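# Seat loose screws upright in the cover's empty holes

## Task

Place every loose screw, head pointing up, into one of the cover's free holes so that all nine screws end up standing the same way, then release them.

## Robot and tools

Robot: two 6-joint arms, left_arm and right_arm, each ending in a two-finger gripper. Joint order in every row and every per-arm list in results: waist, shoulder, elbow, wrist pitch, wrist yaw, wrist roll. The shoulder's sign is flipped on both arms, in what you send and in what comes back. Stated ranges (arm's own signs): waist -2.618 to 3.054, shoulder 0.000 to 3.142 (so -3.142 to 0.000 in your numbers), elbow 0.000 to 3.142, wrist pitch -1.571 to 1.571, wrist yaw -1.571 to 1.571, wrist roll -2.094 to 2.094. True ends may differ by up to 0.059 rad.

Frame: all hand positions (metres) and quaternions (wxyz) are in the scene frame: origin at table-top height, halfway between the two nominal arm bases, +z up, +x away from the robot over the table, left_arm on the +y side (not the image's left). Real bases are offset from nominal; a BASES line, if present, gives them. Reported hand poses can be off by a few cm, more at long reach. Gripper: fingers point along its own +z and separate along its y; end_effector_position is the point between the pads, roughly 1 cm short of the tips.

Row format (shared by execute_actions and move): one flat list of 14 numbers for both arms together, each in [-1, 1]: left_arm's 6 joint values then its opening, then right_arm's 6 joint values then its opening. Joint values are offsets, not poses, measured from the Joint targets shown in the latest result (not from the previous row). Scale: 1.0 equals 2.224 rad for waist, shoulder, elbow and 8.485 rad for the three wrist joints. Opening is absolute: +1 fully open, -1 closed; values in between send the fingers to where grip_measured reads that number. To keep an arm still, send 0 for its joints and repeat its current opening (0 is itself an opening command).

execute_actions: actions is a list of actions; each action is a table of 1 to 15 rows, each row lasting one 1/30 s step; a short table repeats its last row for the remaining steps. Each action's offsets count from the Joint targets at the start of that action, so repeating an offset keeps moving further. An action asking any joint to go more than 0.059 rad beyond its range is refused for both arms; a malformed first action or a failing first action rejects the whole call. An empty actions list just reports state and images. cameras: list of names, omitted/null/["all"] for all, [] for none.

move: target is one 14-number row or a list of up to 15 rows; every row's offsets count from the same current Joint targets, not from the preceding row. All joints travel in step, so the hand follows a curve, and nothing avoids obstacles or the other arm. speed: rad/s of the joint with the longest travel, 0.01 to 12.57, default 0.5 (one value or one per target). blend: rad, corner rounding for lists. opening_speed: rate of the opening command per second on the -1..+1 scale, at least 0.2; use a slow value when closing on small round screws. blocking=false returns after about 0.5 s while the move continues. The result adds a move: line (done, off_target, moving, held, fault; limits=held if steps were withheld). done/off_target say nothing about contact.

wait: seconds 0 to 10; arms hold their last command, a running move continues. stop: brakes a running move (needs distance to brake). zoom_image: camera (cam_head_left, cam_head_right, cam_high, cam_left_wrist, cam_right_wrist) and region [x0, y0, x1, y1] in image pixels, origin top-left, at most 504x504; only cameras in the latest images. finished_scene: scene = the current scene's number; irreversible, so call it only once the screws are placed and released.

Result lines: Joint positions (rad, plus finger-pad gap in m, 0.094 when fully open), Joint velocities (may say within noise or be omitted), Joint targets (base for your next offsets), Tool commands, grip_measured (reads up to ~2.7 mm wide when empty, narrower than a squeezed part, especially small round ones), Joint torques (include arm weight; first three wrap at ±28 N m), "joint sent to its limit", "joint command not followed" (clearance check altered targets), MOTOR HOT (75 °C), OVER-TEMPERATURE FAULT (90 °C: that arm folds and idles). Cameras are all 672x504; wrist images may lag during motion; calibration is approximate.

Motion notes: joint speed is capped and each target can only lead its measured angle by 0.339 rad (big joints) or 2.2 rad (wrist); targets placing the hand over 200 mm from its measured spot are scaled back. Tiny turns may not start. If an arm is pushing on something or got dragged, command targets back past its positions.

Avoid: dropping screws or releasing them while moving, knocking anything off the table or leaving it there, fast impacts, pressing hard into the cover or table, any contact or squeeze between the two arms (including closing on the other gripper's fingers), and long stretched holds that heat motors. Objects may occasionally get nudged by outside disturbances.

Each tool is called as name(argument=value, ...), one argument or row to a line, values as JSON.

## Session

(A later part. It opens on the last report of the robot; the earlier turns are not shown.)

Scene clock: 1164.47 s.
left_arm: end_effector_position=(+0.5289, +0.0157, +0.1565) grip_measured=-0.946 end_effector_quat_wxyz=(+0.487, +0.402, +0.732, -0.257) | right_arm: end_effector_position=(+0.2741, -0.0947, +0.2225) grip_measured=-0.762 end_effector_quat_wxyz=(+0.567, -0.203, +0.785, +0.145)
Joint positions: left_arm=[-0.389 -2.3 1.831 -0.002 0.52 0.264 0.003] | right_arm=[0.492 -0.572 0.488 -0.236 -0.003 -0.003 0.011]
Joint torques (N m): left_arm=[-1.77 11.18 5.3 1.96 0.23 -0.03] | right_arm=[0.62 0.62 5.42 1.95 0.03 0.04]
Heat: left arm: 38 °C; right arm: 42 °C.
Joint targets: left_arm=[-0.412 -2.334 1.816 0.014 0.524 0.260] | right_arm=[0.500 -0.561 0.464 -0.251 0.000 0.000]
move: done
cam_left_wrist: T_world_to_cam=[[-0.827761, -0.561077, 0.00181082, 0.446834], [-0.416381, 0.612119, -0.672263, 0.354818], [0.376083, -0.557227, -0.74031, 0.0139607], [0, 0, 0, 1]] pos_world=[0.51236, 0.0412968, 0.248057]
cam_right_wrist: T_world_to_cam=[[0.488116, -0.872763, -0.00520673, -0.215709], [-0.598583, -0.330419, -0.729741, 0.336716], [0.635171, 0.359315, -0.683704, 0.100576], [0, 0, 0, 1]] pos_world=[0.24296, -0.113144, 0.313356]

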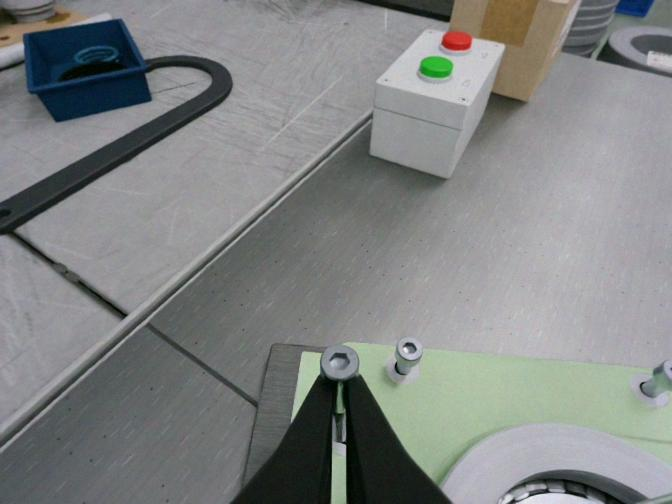

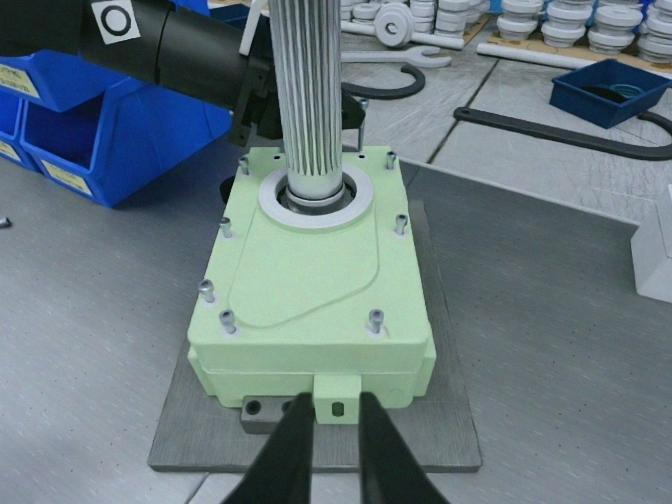

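move(
  target=[-0.0030,0,0,0,0,0,-1,0,0,0,0,0,0,-0.76],
  speed=0.05,
  cameras=["cam_left_wrist","cam_right_wrist"],
)

zoom_image(
  camera="cam_left_wrist",
  region=[315, 420, 365, 470],
)

Scene clock: 1171.63 s.
left_arm: end_effector_position=(+0.5288, +0.0155, +0.1565) grip_measured=-0.946 end_effector_quat_wxyz=(+0.487, +0.402, +0.732, -0.257) | right_arm: end_effector_position=(+0.2741, -0.0947, +0.2225) grip_measured=-0.762 end_effector_quat_wxyz=(+0.567, -0.203, +0.785, +0.145)
Joint positions: left_arm=[-0.389 -2.3 1.831 -0.002 0.519 0.264 0.003] | right_arm=[0.492 -0.572 0.488 -0.236 -0.003 -0.003 0.011]
Joint torques (N m): left_arm=[-2.35 11.25 5.42 1.98 0.19 -0.03] | right_arm=[0.62 0.61 5.42 1.95 0.03 0.04]
Heat: left arm: 38 °C; right arm: 42 °C.
Joint targets: left_arm=[-0.418 -2.334 1.816 0.014 0.524 0.260] | right_arm=[0.500 -0.561 0.464 -0.251 0.000 0.000]
move: done
cam_left_wrist: T_world_to_cam=[[-0.827799, -0.561023, 0.00167577, 0.446689], [-0.416313, 0.612269, -0.672168, 0.354834], [0.376075, -0.557117, -0.740397, 0.0139077], [0, 0, 0, 1]] pos_world=[0.51226, 0.0410966, 0.248057]
cam_right_wrist: T_world_to_cam=[[0.488116, -0.872763, -0.00520673, -0.215709], [-0.598583, -0.330419, -0.729741, 0.336716], [0.635171, 0.359315, -0.683704, 0.100576], [0, 0, 0, 1]] pos_world=[0.24296, -0.113144, 0.313356]

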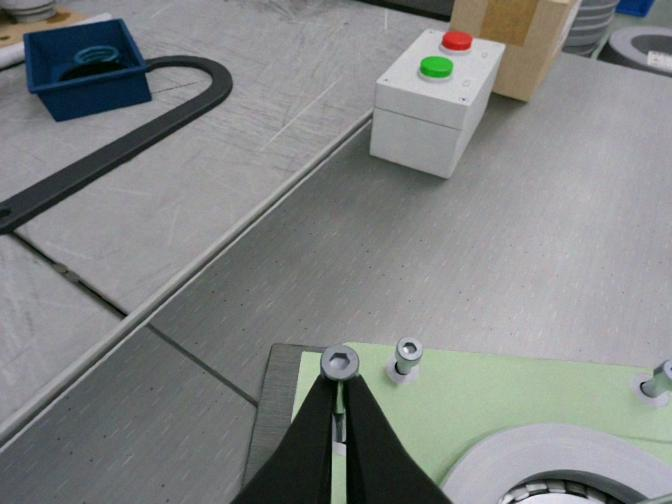

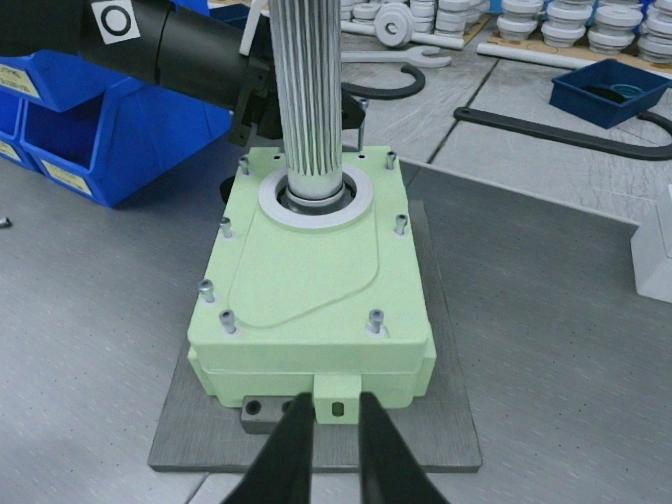

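Scaled by 10.080 from the camera's image (finer frame: 960x720).

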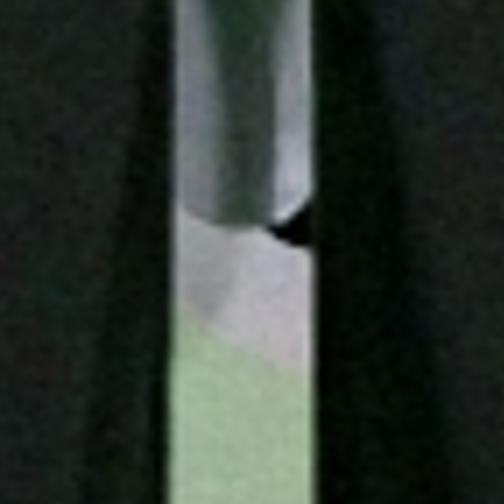

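execute_actions(
  actions=[],
)

zoom_image(
  camera="cam_head_right",
  region=[260, 120, 420, 240],
)

zoom_image(
  camera="cam_high",
  region=[330, 40, 490, 200],
)

zoom_image(
  camera="cam_head_left",
  region=[280, 110, 440, 240],
)

Scene clock: 1198.00 s.
left_arm: end_effector_position=(+0.5288, +0.0155, +0.1565) grip_measured=-0.946 end_effector_quat_wxyz=(+0.487, +0.402, +0.732, -0.257) | right_arm: end_effector_position=(+0.2741, -0.0947, +0.2225) grip_measured=-0.762 end_effector_quat_wxyz=(+0.567, -0.203, +0.785, +0.145)
Joint positions: left_arm=[-0.389 -2.3 1.831 -0.002 0.519 0.264 0.003] | right_arm=[0.492 -0.572 0.488 -0.236 -0.003 -0.003 0.011]
Joint velocities: within noise
Joint torques (N m): left_arm=[-2.3 11.23 5.27 1.98 0.17 -0.05] | right_arm=[0.62 0.61 5.42 1.95 0.03 0.04]
Heat: left arm: 39 °C; right arm: 42 °C.
Joint targets: left_arm=[-0.418 -2.334 1.816 0.014 0.524 0.260] | right_arm=[0.500 -0.561 0.464 -0.251 0.000 0.000]
Tool commands: left_gripper/opening=-1.0 right_gripper/opening=-0.76
camera_calibration:
cam_left_wrist: T_world_to_cam=[[-0.827799, -0.561023, 0.00167577, 0.446689], [-0.416313, 0.612269, -0.672168, 0.354834], [0.376075, -0.557117, -0.740397, 0.0139077], [0, 0, 0, 1]] pos_world=[0.51226, 0.0410966, 0.248057]
cam_right_wrist: T_world_to_cam=[[0.488116, -0.872763, -0.00520673, -0.215709], [-0.598583, -0.330419, -0.729741, 0.336716], [0.635171, 0.359315, -0.683704, 0.100576], [0, 0, 0, 1]] pos_world=[0.24296, -0.113144, 0.313356]

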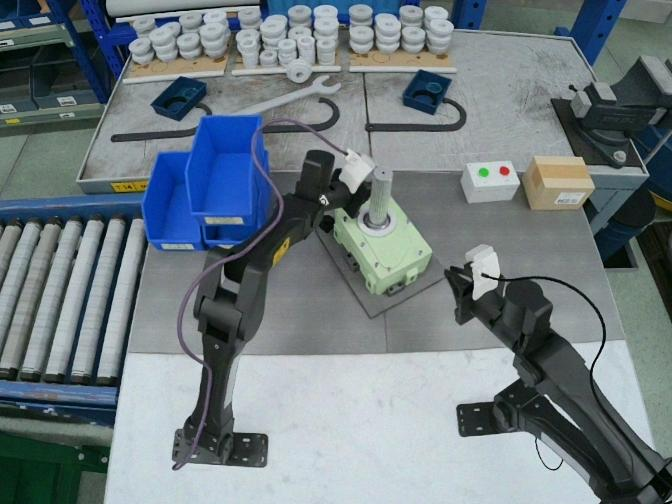

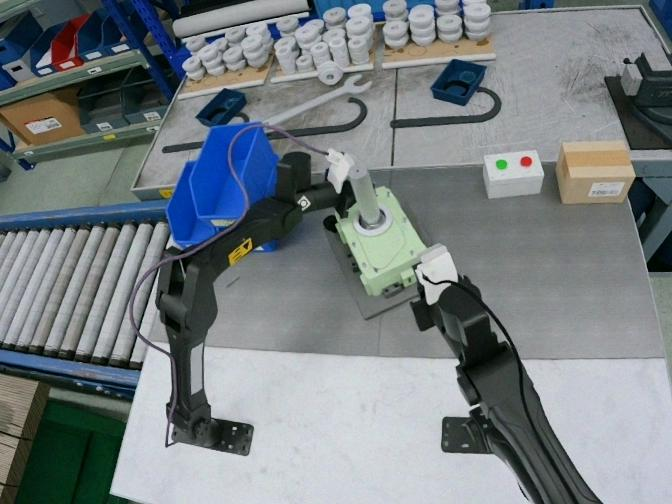

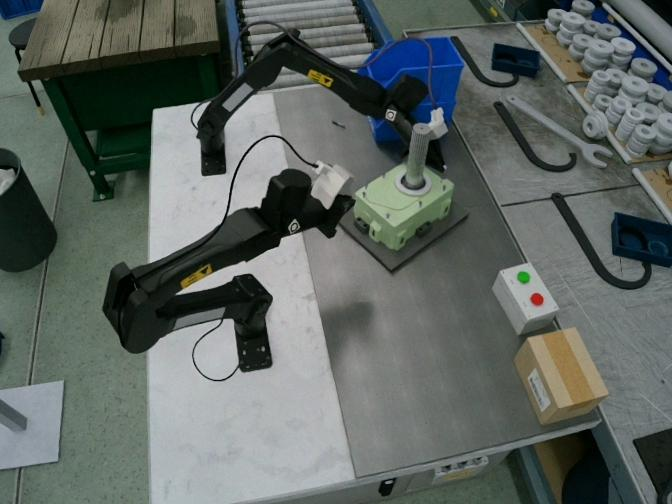

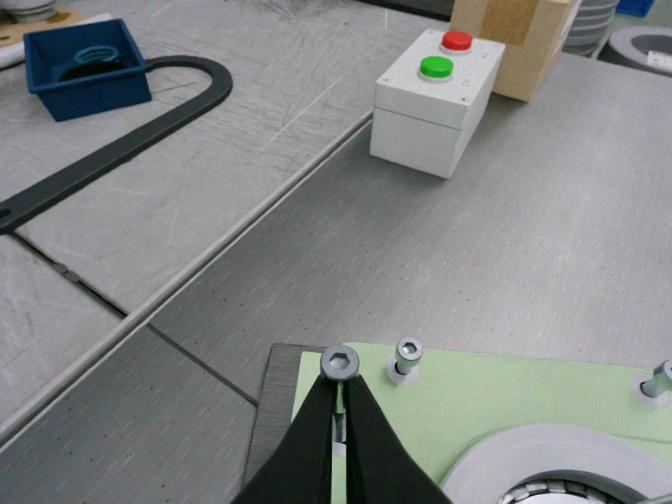

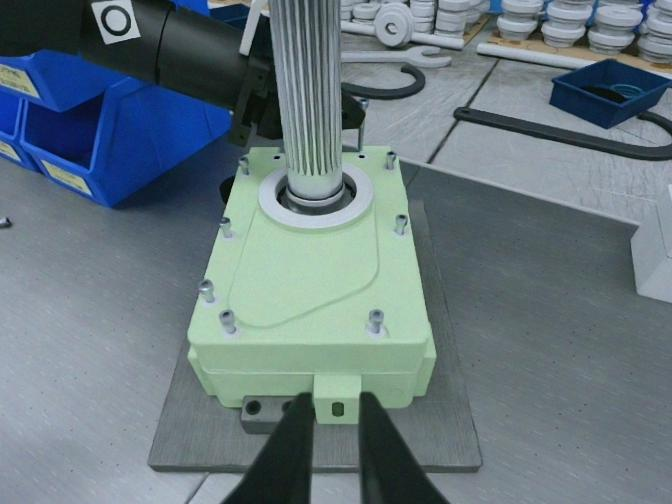

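Scaled by 3.150 from the camera's image (finer frame: 960x720).

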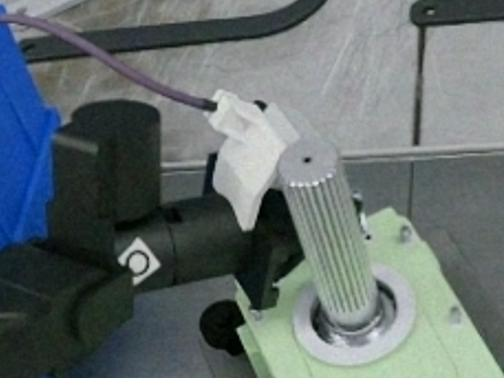

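Scaled by 3.150 from the camera's image (finer frame: 960x720).

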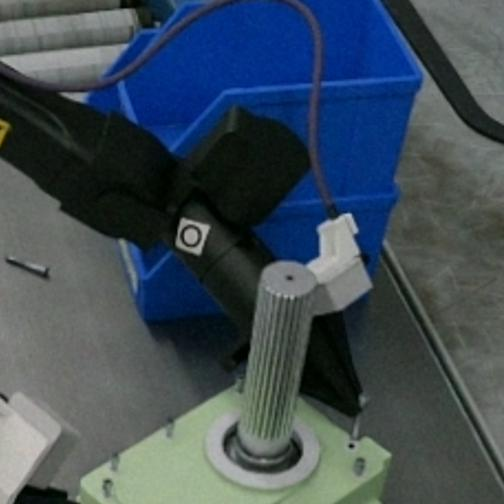

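Scaled by 3.150 from the camera's image (finer frame: 960x720).

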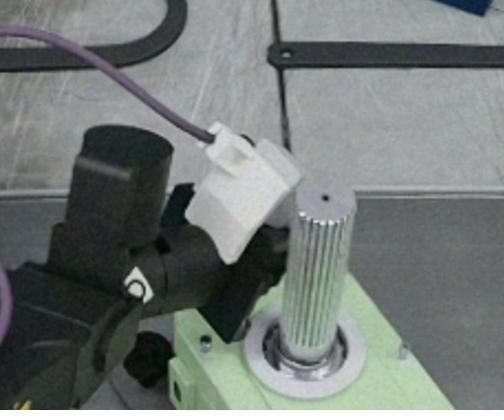

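move(
  target=[
    [0.0171,0,0,0,0,0,-1,0,0,0,0,0,0,-0.76],
    [0.0295,-0.0387,0.1277,-0.0316,0.0258,0.0165,-1,0,0,0,0,0,0,-0.76],
  ],
  speed=[0.1,0.15],
  cameras=["cam_left_wrist","cam_right_wrist","cam_head_left"],
)

zoom_image(
  camera="cam_right_wrist",
  region=[320, 90, 420, 190],
)

zoom_image(
  camera="cam_left_wrist",
  region=[290, 380, 390, 480],
)

zoom_image(
  camera="cam_head_left",
  region=[280, 110, 440, 240],
)

Scene clock: 1227.43 s.
left_arm: end_effector_position=(+0.5229, +0.0068, +0.1766) grip_measured=-0.946 end_effector_quat_wxyz=(+0.458, +0.469, +0.689, -0.310) | right_arm: end_effector_position=(+0.2741, -0.0947, +0.2225) grip_measured=-0.762 end_effector_quat_wxyz=(+0.567, -0.203, +0.785, +0.145)
Joint positions: left_arm=[-0.358 -2.382 2.071 -0.234 0.728 0.387 0.003] | right_arm=[0.492 -0.572 0.488 -0.236 -0.003 -0.003 0.011]
Joint torques (N m): left_arm=[0.43 11.54 9.02 1.51 0.36 0.12] | right_arm=[0.64 0.61 5.42 1.95 0.03 0.04]
Heat: left arm: 39 °C; right arm: 42 °C.
Joint targets: left_arm=[-0.353 -2.420 2.100 -0.254 0.743 0.400] | right_arm=[0.500 -0.561 0.464 -0.251 0.000 0.000]
move: off_target (left_arm); left_arm: the shoulder is farthest, 0.038 rad from its target
cam_left_wrist: T_world_to_cam=[[-0.922554, -0.385605, 0.0142486, 0.482971], [-0.292901, 0.675766, -0.676424, 0.306956], [0.251204, -0.628211, -0.736374, 0.0912576], [0, 0, 0, 1]] pos_world=[0.512551, 0.0361348, 0.267951]
cam_right_wrist: T_world_to_cam=[[0.488116, -0.872763, -0.00520673, -0.215709], [-0.598583, -0.330419, -0.729741, 0.336716], [0.635171, 0.359315, -0.683704, 0.100576], [0, 0, 0, 1]] pos_world=[0.24296, -0.113144, 0.313356]
Images, in order (width x height): cam_head_left 672x504, cam_left_wrist 672x504, cam_right_wrist 672x504.

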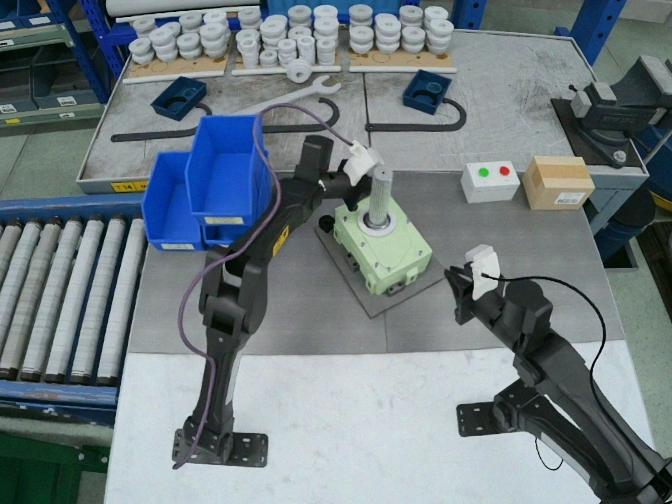

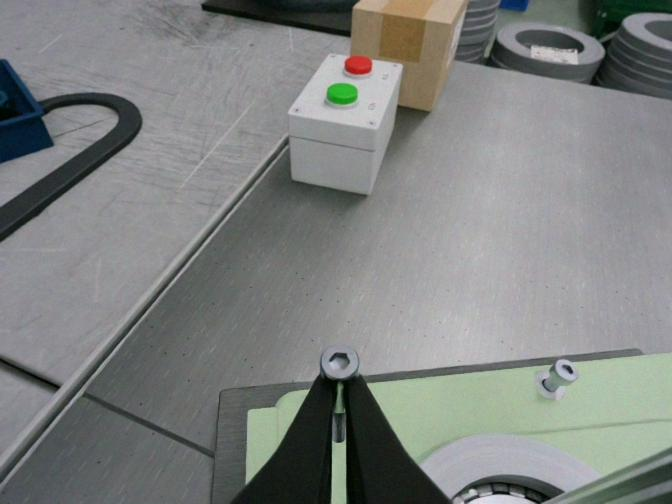

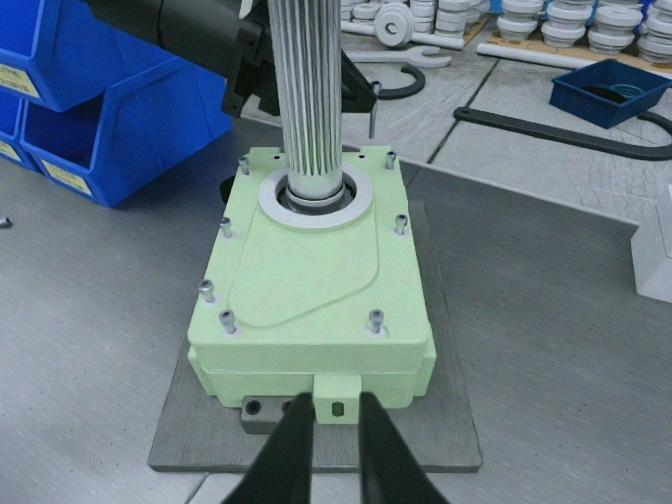

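Scaled by 5.040 from the camera's image (finer frame: 960x720).

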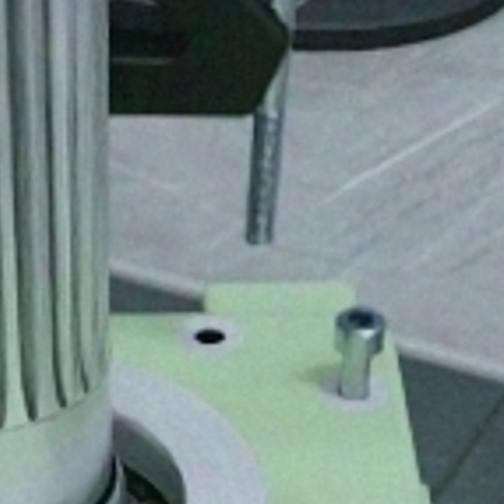

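Scaled by 5.040 from the camera's image (finer frame: 960x720).

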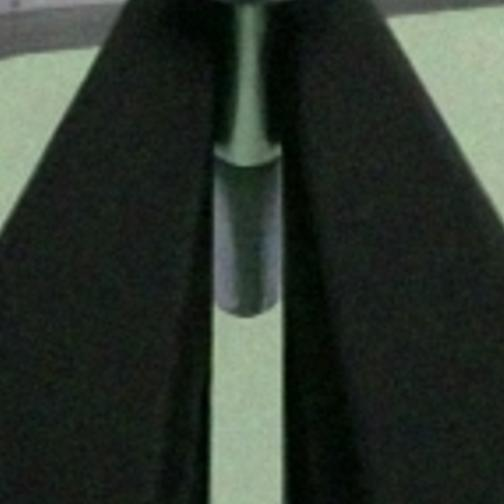

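Scaled by 3.150 from the camera's image (finer frame: 960x720).

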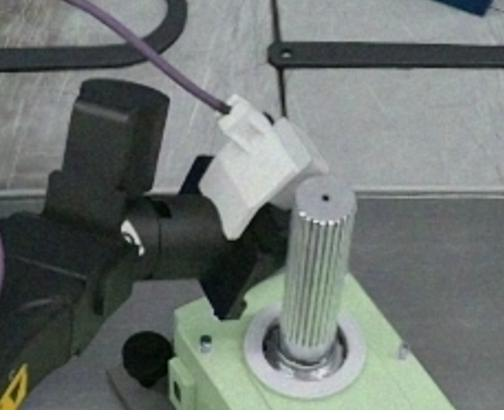

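move(
  target=[0.0103,0,-0.0549,0.0178,0.0039,-0.0047,-1,0,0,0,0,0,0,-0.76],
  speed=0.12,
  cameras=["cam_left_wrist","cam_right_wrist","cam_head_left"],
)

zoom_image(
  camera="cam_right_wrist",
  region=[320, 90, 420, 190],
)

zoom_image(
  camera="cam_left_wrist",
  region=[290, 380, 390, 480],
)

zoom_image(
  camera="cam_head_left",
  region=[280, 110, 440, 240],
)

Scene clock: 1270.23 s.
left_arm: end_effector_position=(+0.5276, +0.0158, +0.1663) grip_measured=-0.946 end_effector_quat_wxyz=(+0.472, +0.462, +0.680, -0.319) | right_arm: end_effector_position=(+0.2741, -0.0947, +0.2225) grip_measured=-0.762 end_effector_quat_wxyz=(+0.567, -0.203, +0.785, +0.145)
Joint positions: left_arm=[-0.335 -2.382 1.994 -0.117 0.762 0.368 0.003] | right_arm=[0.492 -0.572 0.488 -0.236 -0.003 -0.003 0.011]
Joint torques (N m): left_arm=[0.38 11.6 5.33 1.83 0.42 -0.09] | right_arm=[0.62 0.61 5.42 1.95 0.03 0.04]
Heat: left arm: 36 °C; right arm: 42 °C.
Joint targets: left_arm=[-0.330 -2.420 1.978 -0.103 0.776 0.360] | right_arm=[0.500 -0.561 0.464 -0.251 0.000 0.000]
move: off_target (left_arm); left_arm: the shoulder is farthest, 0.038 rad from its target
cam_left_wrist: T_world_to_cam=[[-0.92248, -0.385734, 0.0154618, 0.490767], [-0.283555, 0.649852, -0.705187, 0.295616], [0.261967, -0.654906, -0.708852, 0.0782837], [0, 0, 0, 1]] pos_world=[0.516039, 0.0484674, 0.256368]
cam_right_wrist: T_world_to_cam=[[0.488116, -0.872763, -0.00520673, -0.215709], [-0.598583, -0.330419, -0.729741, 0.336716], [0.635171, 0.359315, -0.683704, 0.100576], [0, 0, 0, 1]] pos_world=[0.24296, -0.113144, 0.313356]
Images, in order (width x height): cam_head_left 672x504, cam_left_wrist 672x504, cam_right_wrist 672x504.

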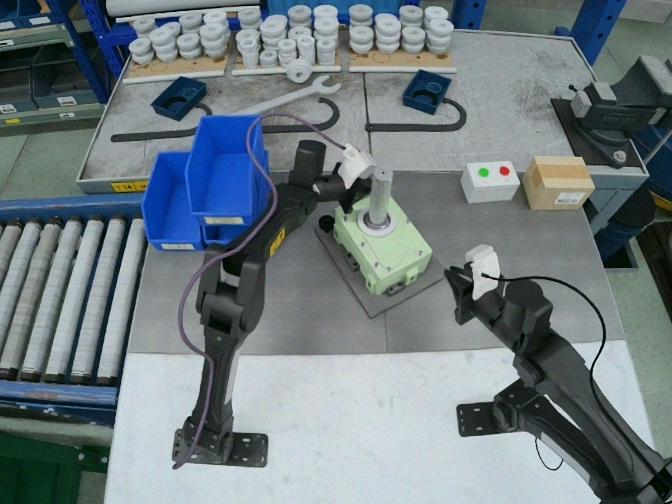

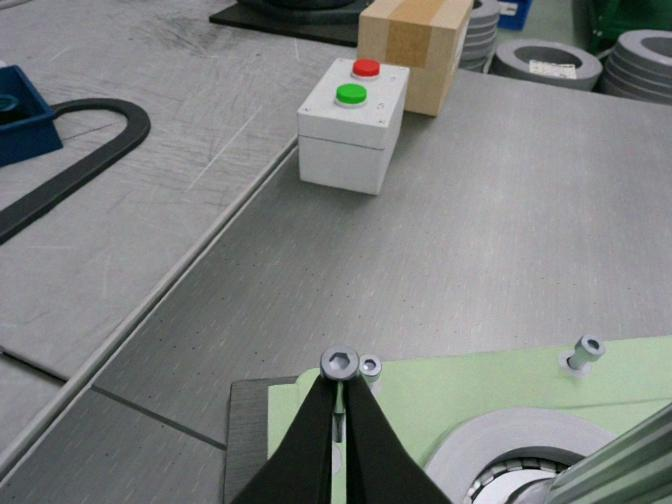

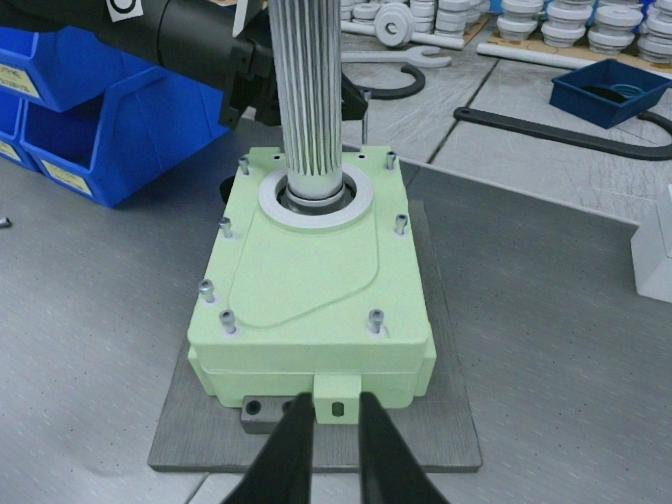

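Scaled by 5.040 from the camera's image (finer frame: 960x720).

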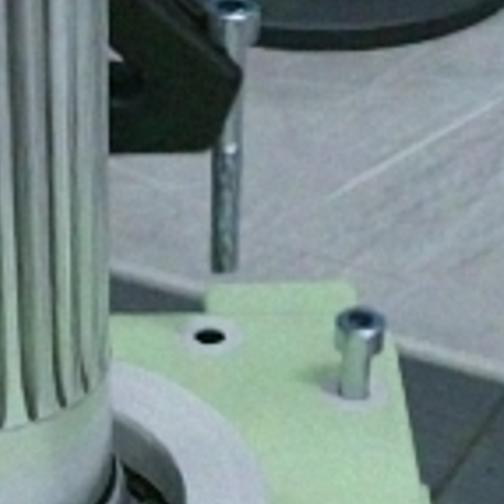

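Scaled by 5.040 from the camera's image (finer frame: 960x720).

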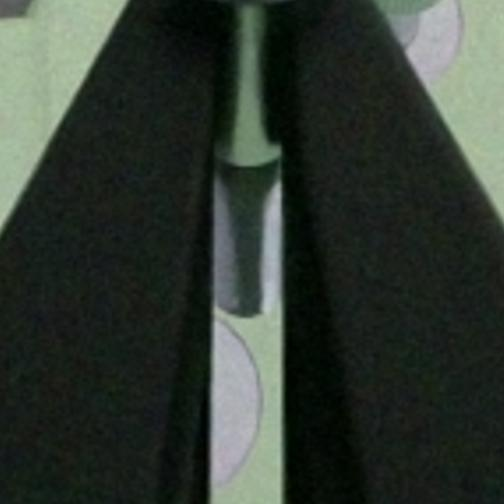

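Scaled by 3.150 from the camera's image (finer frame: 960x720).

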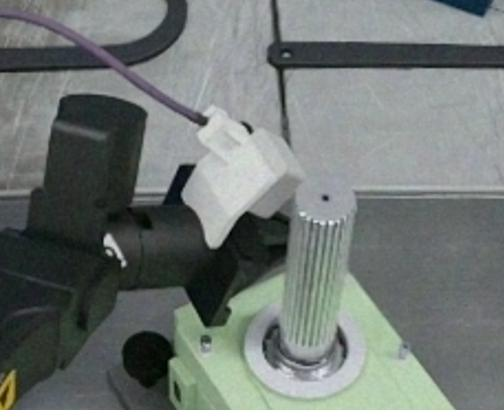

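zoom_image(
  camera="cam_left_wrist",
  region=[315, 430, 365, 480],
)

zoom_image(
  camera="cam_right_wrist",
  region=[335, 125, 385, 175],
)

Scaled by 10.080 from the camera's image (finer frame: 960x720).

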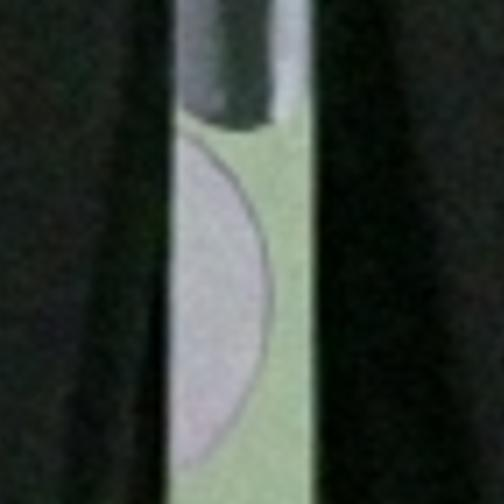

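Scaled by 10.080 from the camera's image (finer frame: 960x720).

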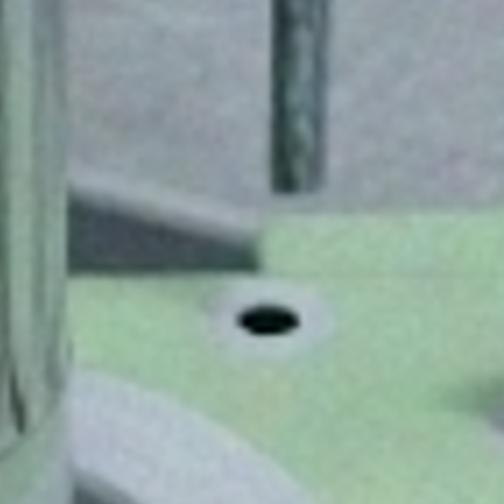

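move(
  target=[0.0050,-0.0090,0,0.0020,0.0012,0,-1,0,0,0,0,0,0,-0.76],
  speed=0.06,
  cameras=["cam_left_wrist","cam_right_wrist"],
)

zoom_image(
  camera="cam_right_wrist",
  region=[335, 125, 385, 175],
)

zoom_image(
  camera="cam_left_wrist",
  region=[315, 430, 365, 480],
)

Scene clock: 1306.60 s.
left_arm: end_effector_position=(+0.5323, +0.0202, +0.1562) grip_measured=-0.946 end_effector_quat_wxyz=(+0.471, +0.460, +0.681, -0.321) | right_arm: end_effector_position=(+0.2741, -0.0947, +0.2225) grip_measured=-0.762 end_effector_quat_wxyz=(+0.567, -0.203, +0.785, +0.145)
Joint positions: left_arm=[-0.324 -2.405 1.994 -0.1 0.772 0.368 0.003] | right_arm=[0.492 -0.572 0.488 -0.236 -0.003 -0.003 0.011]
Joint torques (N m): left_arm=[0.47 11.79 5.22 1.86 0.38 -0.1] | right_arm=[0.62 0.61 5.44 1.95 0.03 0.04]
Heat: left arm: 38 °C; right arm: 42 °C.
Joint targets: left_arm=[-0.319 -2.440 1.978 -0.086 0.786 0.360] | right_arm=[0.500 -0.561 0.464 -0.251 0.000 0.000]
move: done
cam_left_wrist: T_world_to_cam=[[-0.921387, -0.387983, 0.0226922, 0.49531], [-0.289861, 0.647123, -0.705133, 0.290328], [0.258895, -0.656278, -0.708712, 0.0744778], [0, 0, 0, 1]] pos_world=[0.521245, 0.053172, 0.246263]
cam_right_wrist: T_world_to_cam=[[0.488116, -0.872763, -0.00520673, -0.215709], [-0.598583, -0.330419, -0.729741, 0.336716], [0.635171, 0.359315, -0.683704, 0.100576], [0, 0, 0, 1]] pos_world=[0.24296, -0.113144, 0.313356]

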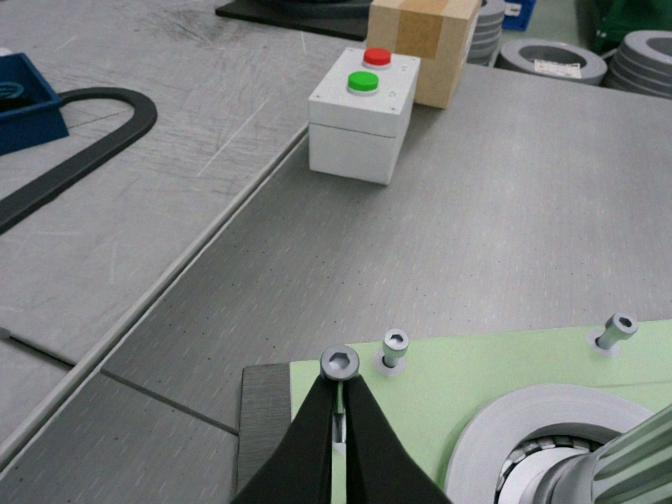

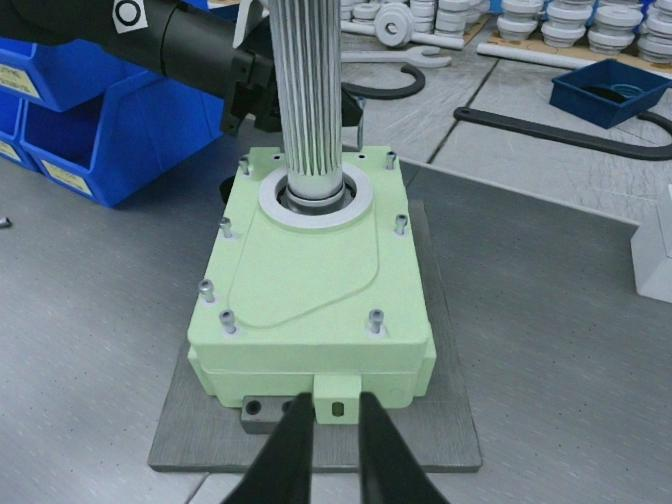

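Scaled by 10.080 from the camera's image (finer frame: 960x720).

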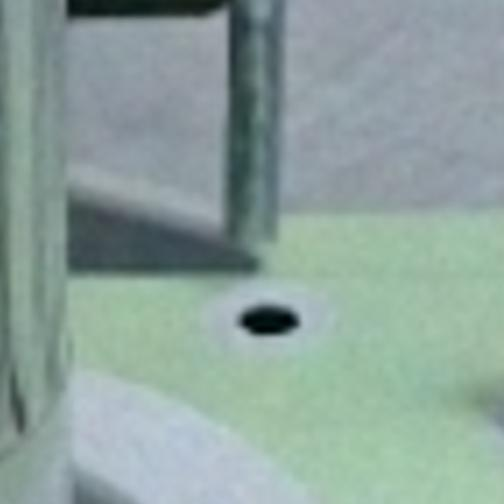

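Scaled by 10.080 from the camera's image (finer frame: 960x720).

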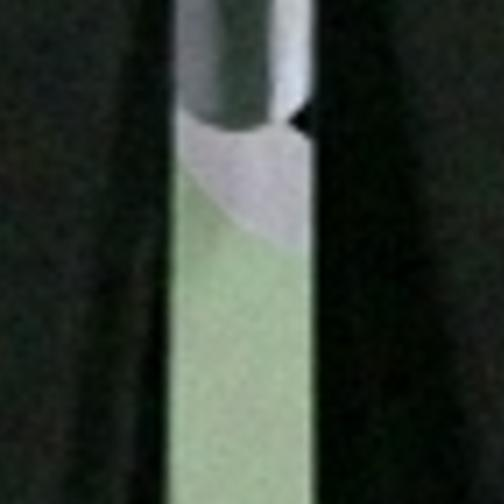

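move(
  target=[
    [-0.0135,0,0,0,0,0,-1,0,0,0,0,0,0,-0.76],
    [-0.0025,0,0,0,0,0,-1,0,0,0,0,0,0,-0.76],
  ],
  speed=0.05,
  cameras=["cam_left_wrist","cam_right_wrist"],
)

zoom_image(
  camera="cam_right_wrist",
  region=[335, 125, 385, 175],
)

zoom_image(
  camera="cam_left_wrist",
  region=[315, 430, 365, 480],
)

Scene clock: 1335.77 s.
left_arm: end_effector_position=(+0.5303, +0.0171, +0.1565) grip_measured=-0.946 end_effector_quat_wxyz=(+0.470, +0.462, +0.679, -0.323) | right_arm: end_effector_position=(+0.2741, -0.0947, +0.2225) grip_measured=-0.762 end_effector_quat_wxyz=(+0.567, -0.203, +0.785, +0.145)
Joint positions: left_arm=[-0.33 -2.405 1.994 -0.099 0.774 0.368 0.003] | right_arm=[0.492 -0.572 0.488 -0.236 -0.003 -0.003 0.011]
Joint torques (N m): left_arm=[0.18 11.96 5.23 1.84 0.35 -0.09] | right_arm=[0.62 0.62 5.42 1.95 0.03 0.04]
Heat: left arm: 38 °C; right arm: 42 °C.
Joint targets: left_arm=[-0.324 -2.440 1.978 -0.086 0.786 0.360] | right_arm=[0.500 -0.561 0.464 -0.251 0.000 0.000]
move: done
cam_left_wrist: T_world_to_cam=[[-0.924094, -0.381486, 0.0227585, 0.493544], [-0.285028, 0.64832, -0.706003, 0.289535], [0.254575, -0.6589, -0.707843, 0.0752752], [0, 0, 0, 1]] pos_world=[0.519443, 0.050167, 0.246464]
cam_right_wrist: T_world_to_cam=[[0.488116, -0.872763, -0.00520673, -0.215709], [-0.598583, -0.330419, -0.729741, 0.336716], [0.635171, 0.359315, -0.683704, 0.100576], [0, 0, 0, 1]] pos_world=[0.24296, -0.113144, 0.313356]

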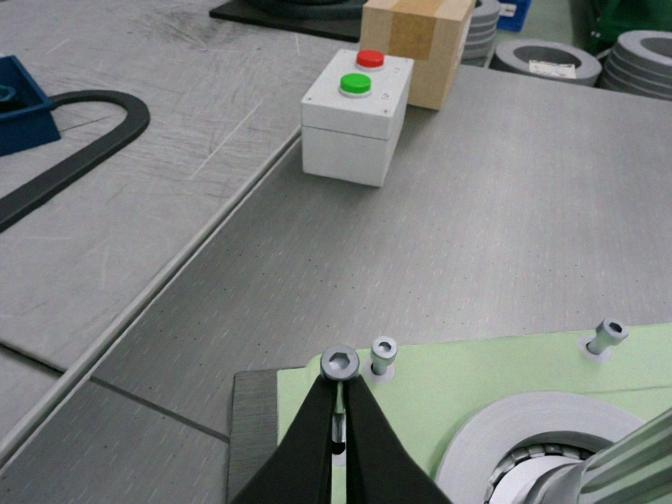

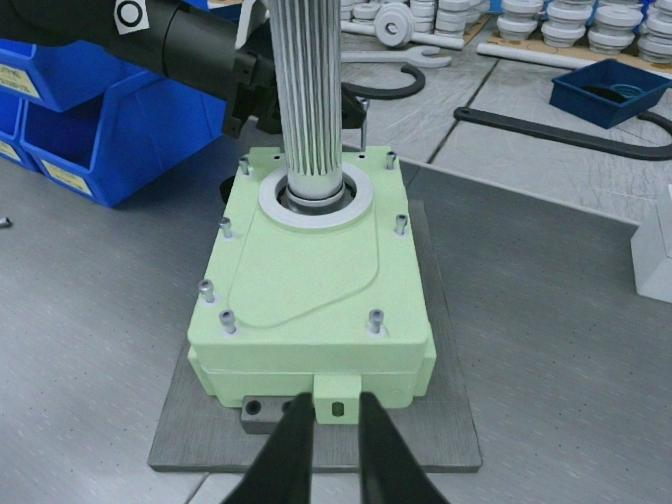

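Scaled by 10.080 from the camera's image (finer frame: 960x720).

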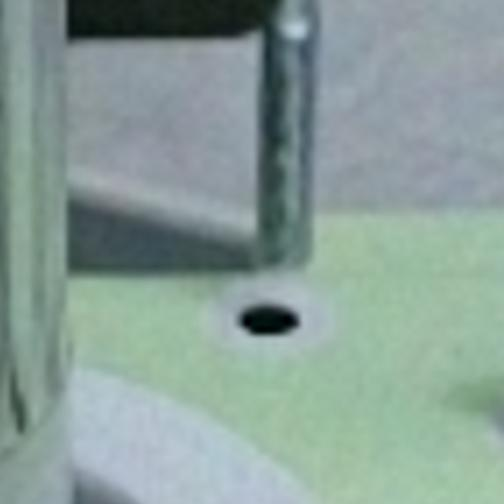

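Scaled by 10.080 from the camera's image (finer frame: 960x720).

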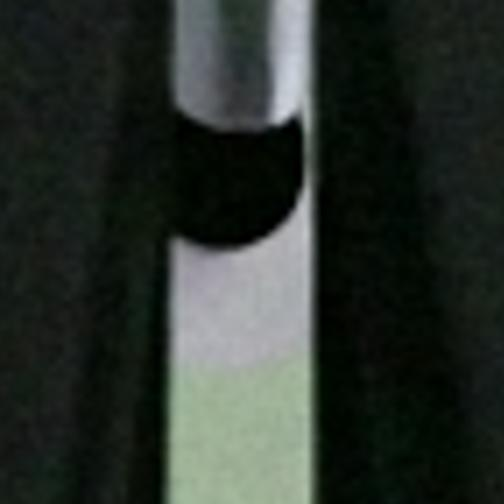

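move(
  target=[0.0006,-0.0056,0,0,0,0,-1,0,0,0,0,0,0,-0.76],
  speed=0.05,
  cameras=["cam_left_wrist","cam_right_wrist"],
)

zoom_image(
  camera="cam_right_wrist",
  region=[335, 125, 385, 175],
)

zoom_image(
  camera="cam_left_wrist",
  region=[315, 430, 365, 480],
)

Scene clock: 1361.40 s.
left_arm: end_effector_position=(+0.5312, +0.0173, +0.1506) grip_measured=-0.946 end_effector_quat_wxyz=(+0.467, +0.461, +0.681, -0.324) | right_arm: end_effector_position=(+0.2741, -0.0947, +0.2225) grip_measured=-0.762 end_effector_quat_wxyz=(+0.567, -0.203, +0.785, +0.145)
Joint positions: left_arm=[-0.329 -2.415 1.994 -0.096 0.775 0.368 0.003] | right_arm=[0.492 -0.572 0.488 -0.236 -0.003 -0.003 0.011]
Joint torques (N m): left_arm=[0.4 11.75 5.15 1.79 0.39 -0.09] | right_arm=[0.61 0.61 5.44 1.95 0.03 0.04]
Heat: left arm: 38 °C; right arm: 42 °C.
Joint targets: left_arm=[-0.323 -2.453 1.978 -0.086 0.786 0.361] | right_arm=[0.500 -0.561 0.464 -0.251 0.000 0.000]
move: off_target (left_arm); left_arm: the shoulder is farthest, 0.037 rad from its target
cam_left_wrist: T_world_to_cam=[[-0.923858, -0.381696, 0.0281978, 0.49368], [-0.289816, 0.649543, -0.702922, 0.287564], [0.249987, -0.657572, -0.710707, 0.0739311], [0, 0, 0, 1]] pos_world=[0.520949, 0.0502656, 0.240758]
cam_right_wrist: T_world_to_cam=[[0.488116, -0.872763, -0.00520673, -0.215709], [-0.598583, -0.330419, -0.729741, 0.336716], [0.635171, 0.359315, -0.683704, 0.100576], [0, 0, 0, 1]] pos_world=[0.24296, -0.113144, 0.313356]

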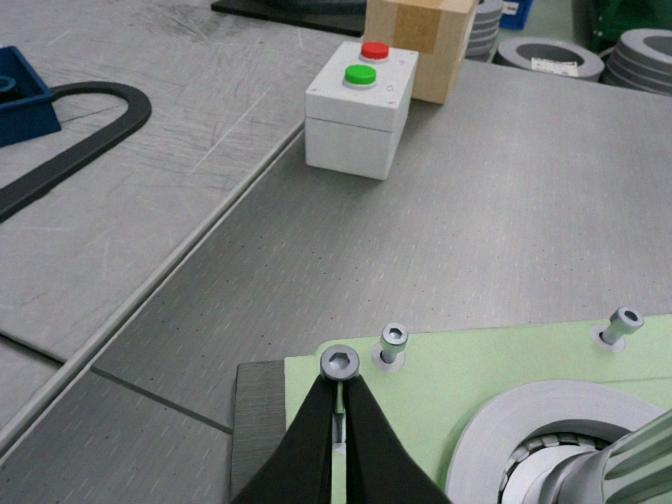

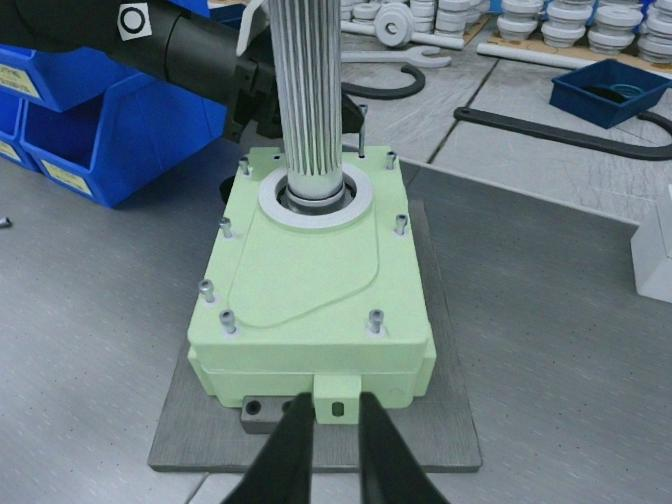

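Scaled by 10.080 from the camera's image (finer frame: 960x720).

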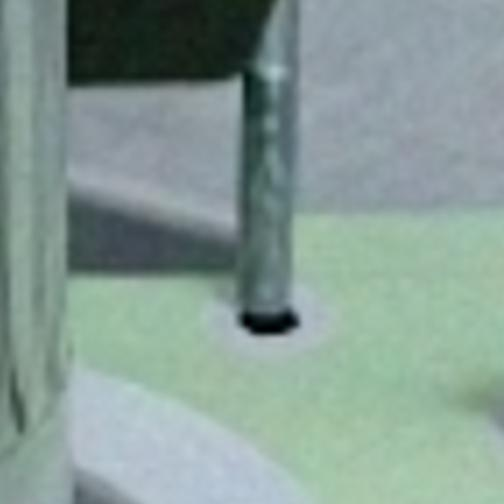

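Scaled by 10.080 from the camera's image (finer frame: 960x720).

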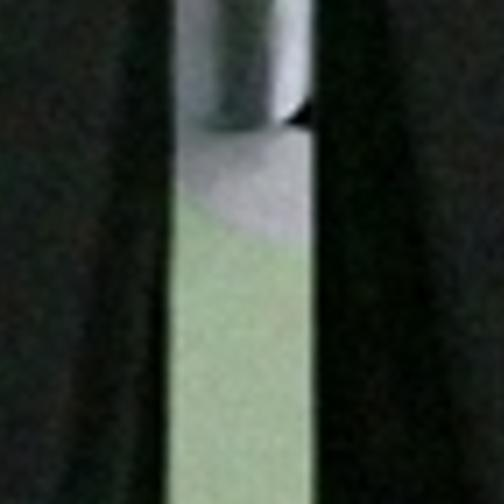

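move(
  target=[
    [0,0.036,0,0,0,0,-1,0,0,0,0,0,0,-0.76],
    [-0.0105,0.036,0,0,0,0,-1,0,0,0,0,0,0,-0.76],
    [-0.0011,0.036,0,0,0,0,-1,0,0,0,0,0,0,-0.76],
    [-0.0011,0.0013,0,0,0,0,-1,0,0,0,0,0,0,-0.76],
  ],
  speed=0.06,
  cameras=["cam_left_wrist","cam_right_wrist"],
)

zoom_image(
  camera="cam_right_wrist",
  region=[335, 125, 385, 175],
)

zoom_image(
  camera="cam_left_wrist",
  region=[315, 430, 365, 480],
)

Scene clock: 1394.60 s.
left_arm: end_effector_position=(+0.5304, +0.0160, +0.1506) grip_measured=-0.946 end_effector_quat_wxyz=(+0.467, +0.462, +0.681, -0.325) | right_arm: end_effector_position=(+0.2741, -0.0947, +0.2225) grip_measured=-0.762 end_effector_quat_wxyz=(+0.567, -0.203, +0.785, +0.145)
Joint positions: left_arm=[-0.331 -2.415 1.994 -0.096 0.775 0.368 0.003] | right_arm=[0.492 -0.572 0.488 -0.236 -0.003 -0.003 0.011]
Joint torques (N m): left_arm=[0.34 12.01 5.24 1.8 0.34 -0.09] | right_arm=[0.62 0.61 5.42 1.95 0.03 0.04]
Heat: left arm: 38 °C; right arm: 42 °C.
Joint targets: left_arm=[-0.325 -2.450 1.978 -0.086 0.786 0.361] | right_arm=[0.500 -0.561 0.464 -0.251 0.000 0.000]
move: done
cam_left_wrist: T_world_to_cam=[[-0.924859, -0.379253, 0.0283181, 0.492947], [-0.28816, 0.650225, -0.702973, 0.287258], [0.248192, -0.658311, -0.710653, 0.0742727], [0, 0, 0, 1]] pos_world=[0.520249, 0.0490635, 0.240758]
cam_right_wrist: T_world_to_cam=[[0.488116, -0.872763, -0.00520673, -0.215709], [-0.598583, -0.330419, -0.729741, 0.336716], [0.635171, 0.359315, -0.683704, 0.100576], [0, 0, 0, 1]] pos_world=[0.24296, -0.113144, 0.313356]

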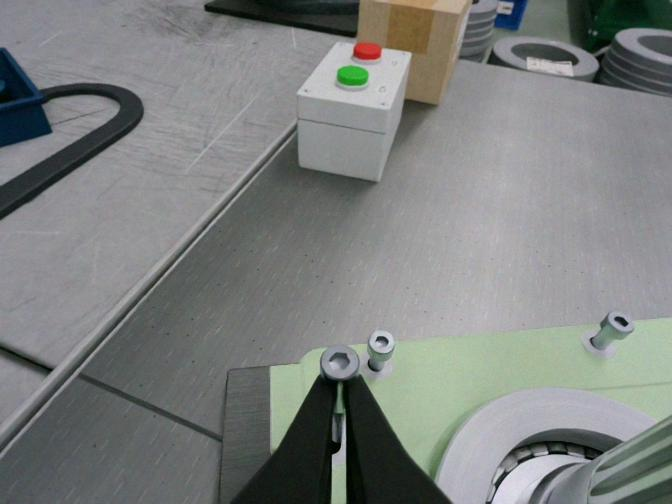

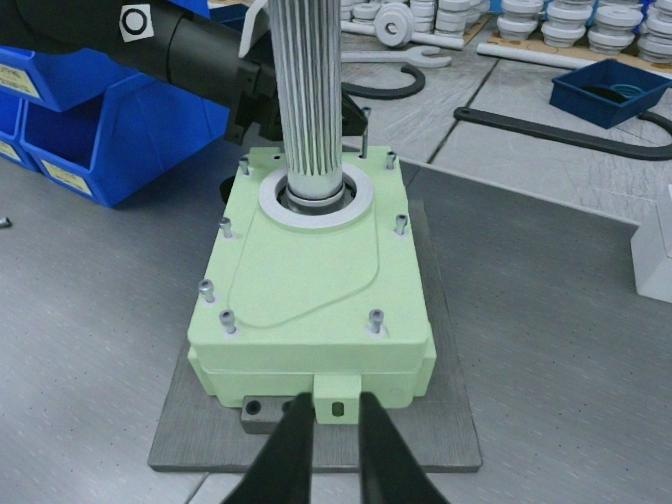

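Scaled by 10.080 from the camera's image (finer frame: 960x720).

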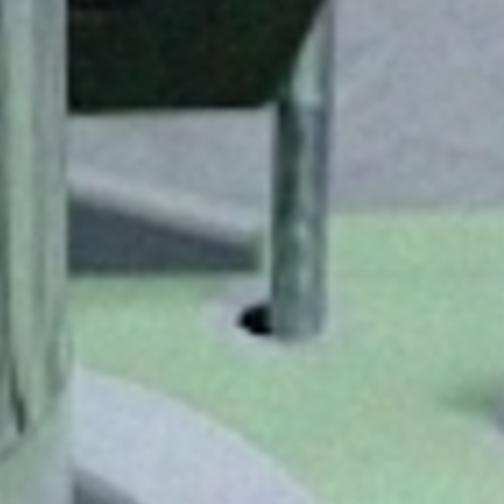

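Scaled by 10.080 from the camera's image (finer frame: 960x720).

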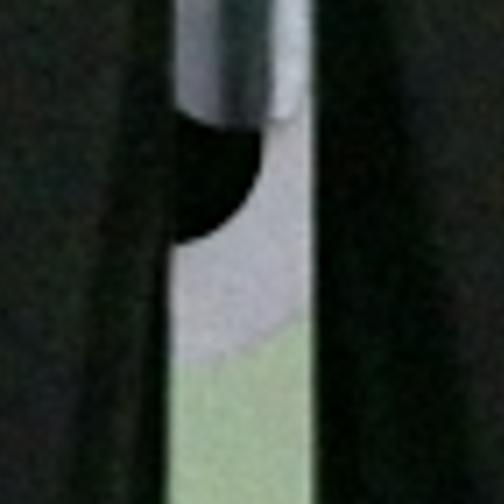

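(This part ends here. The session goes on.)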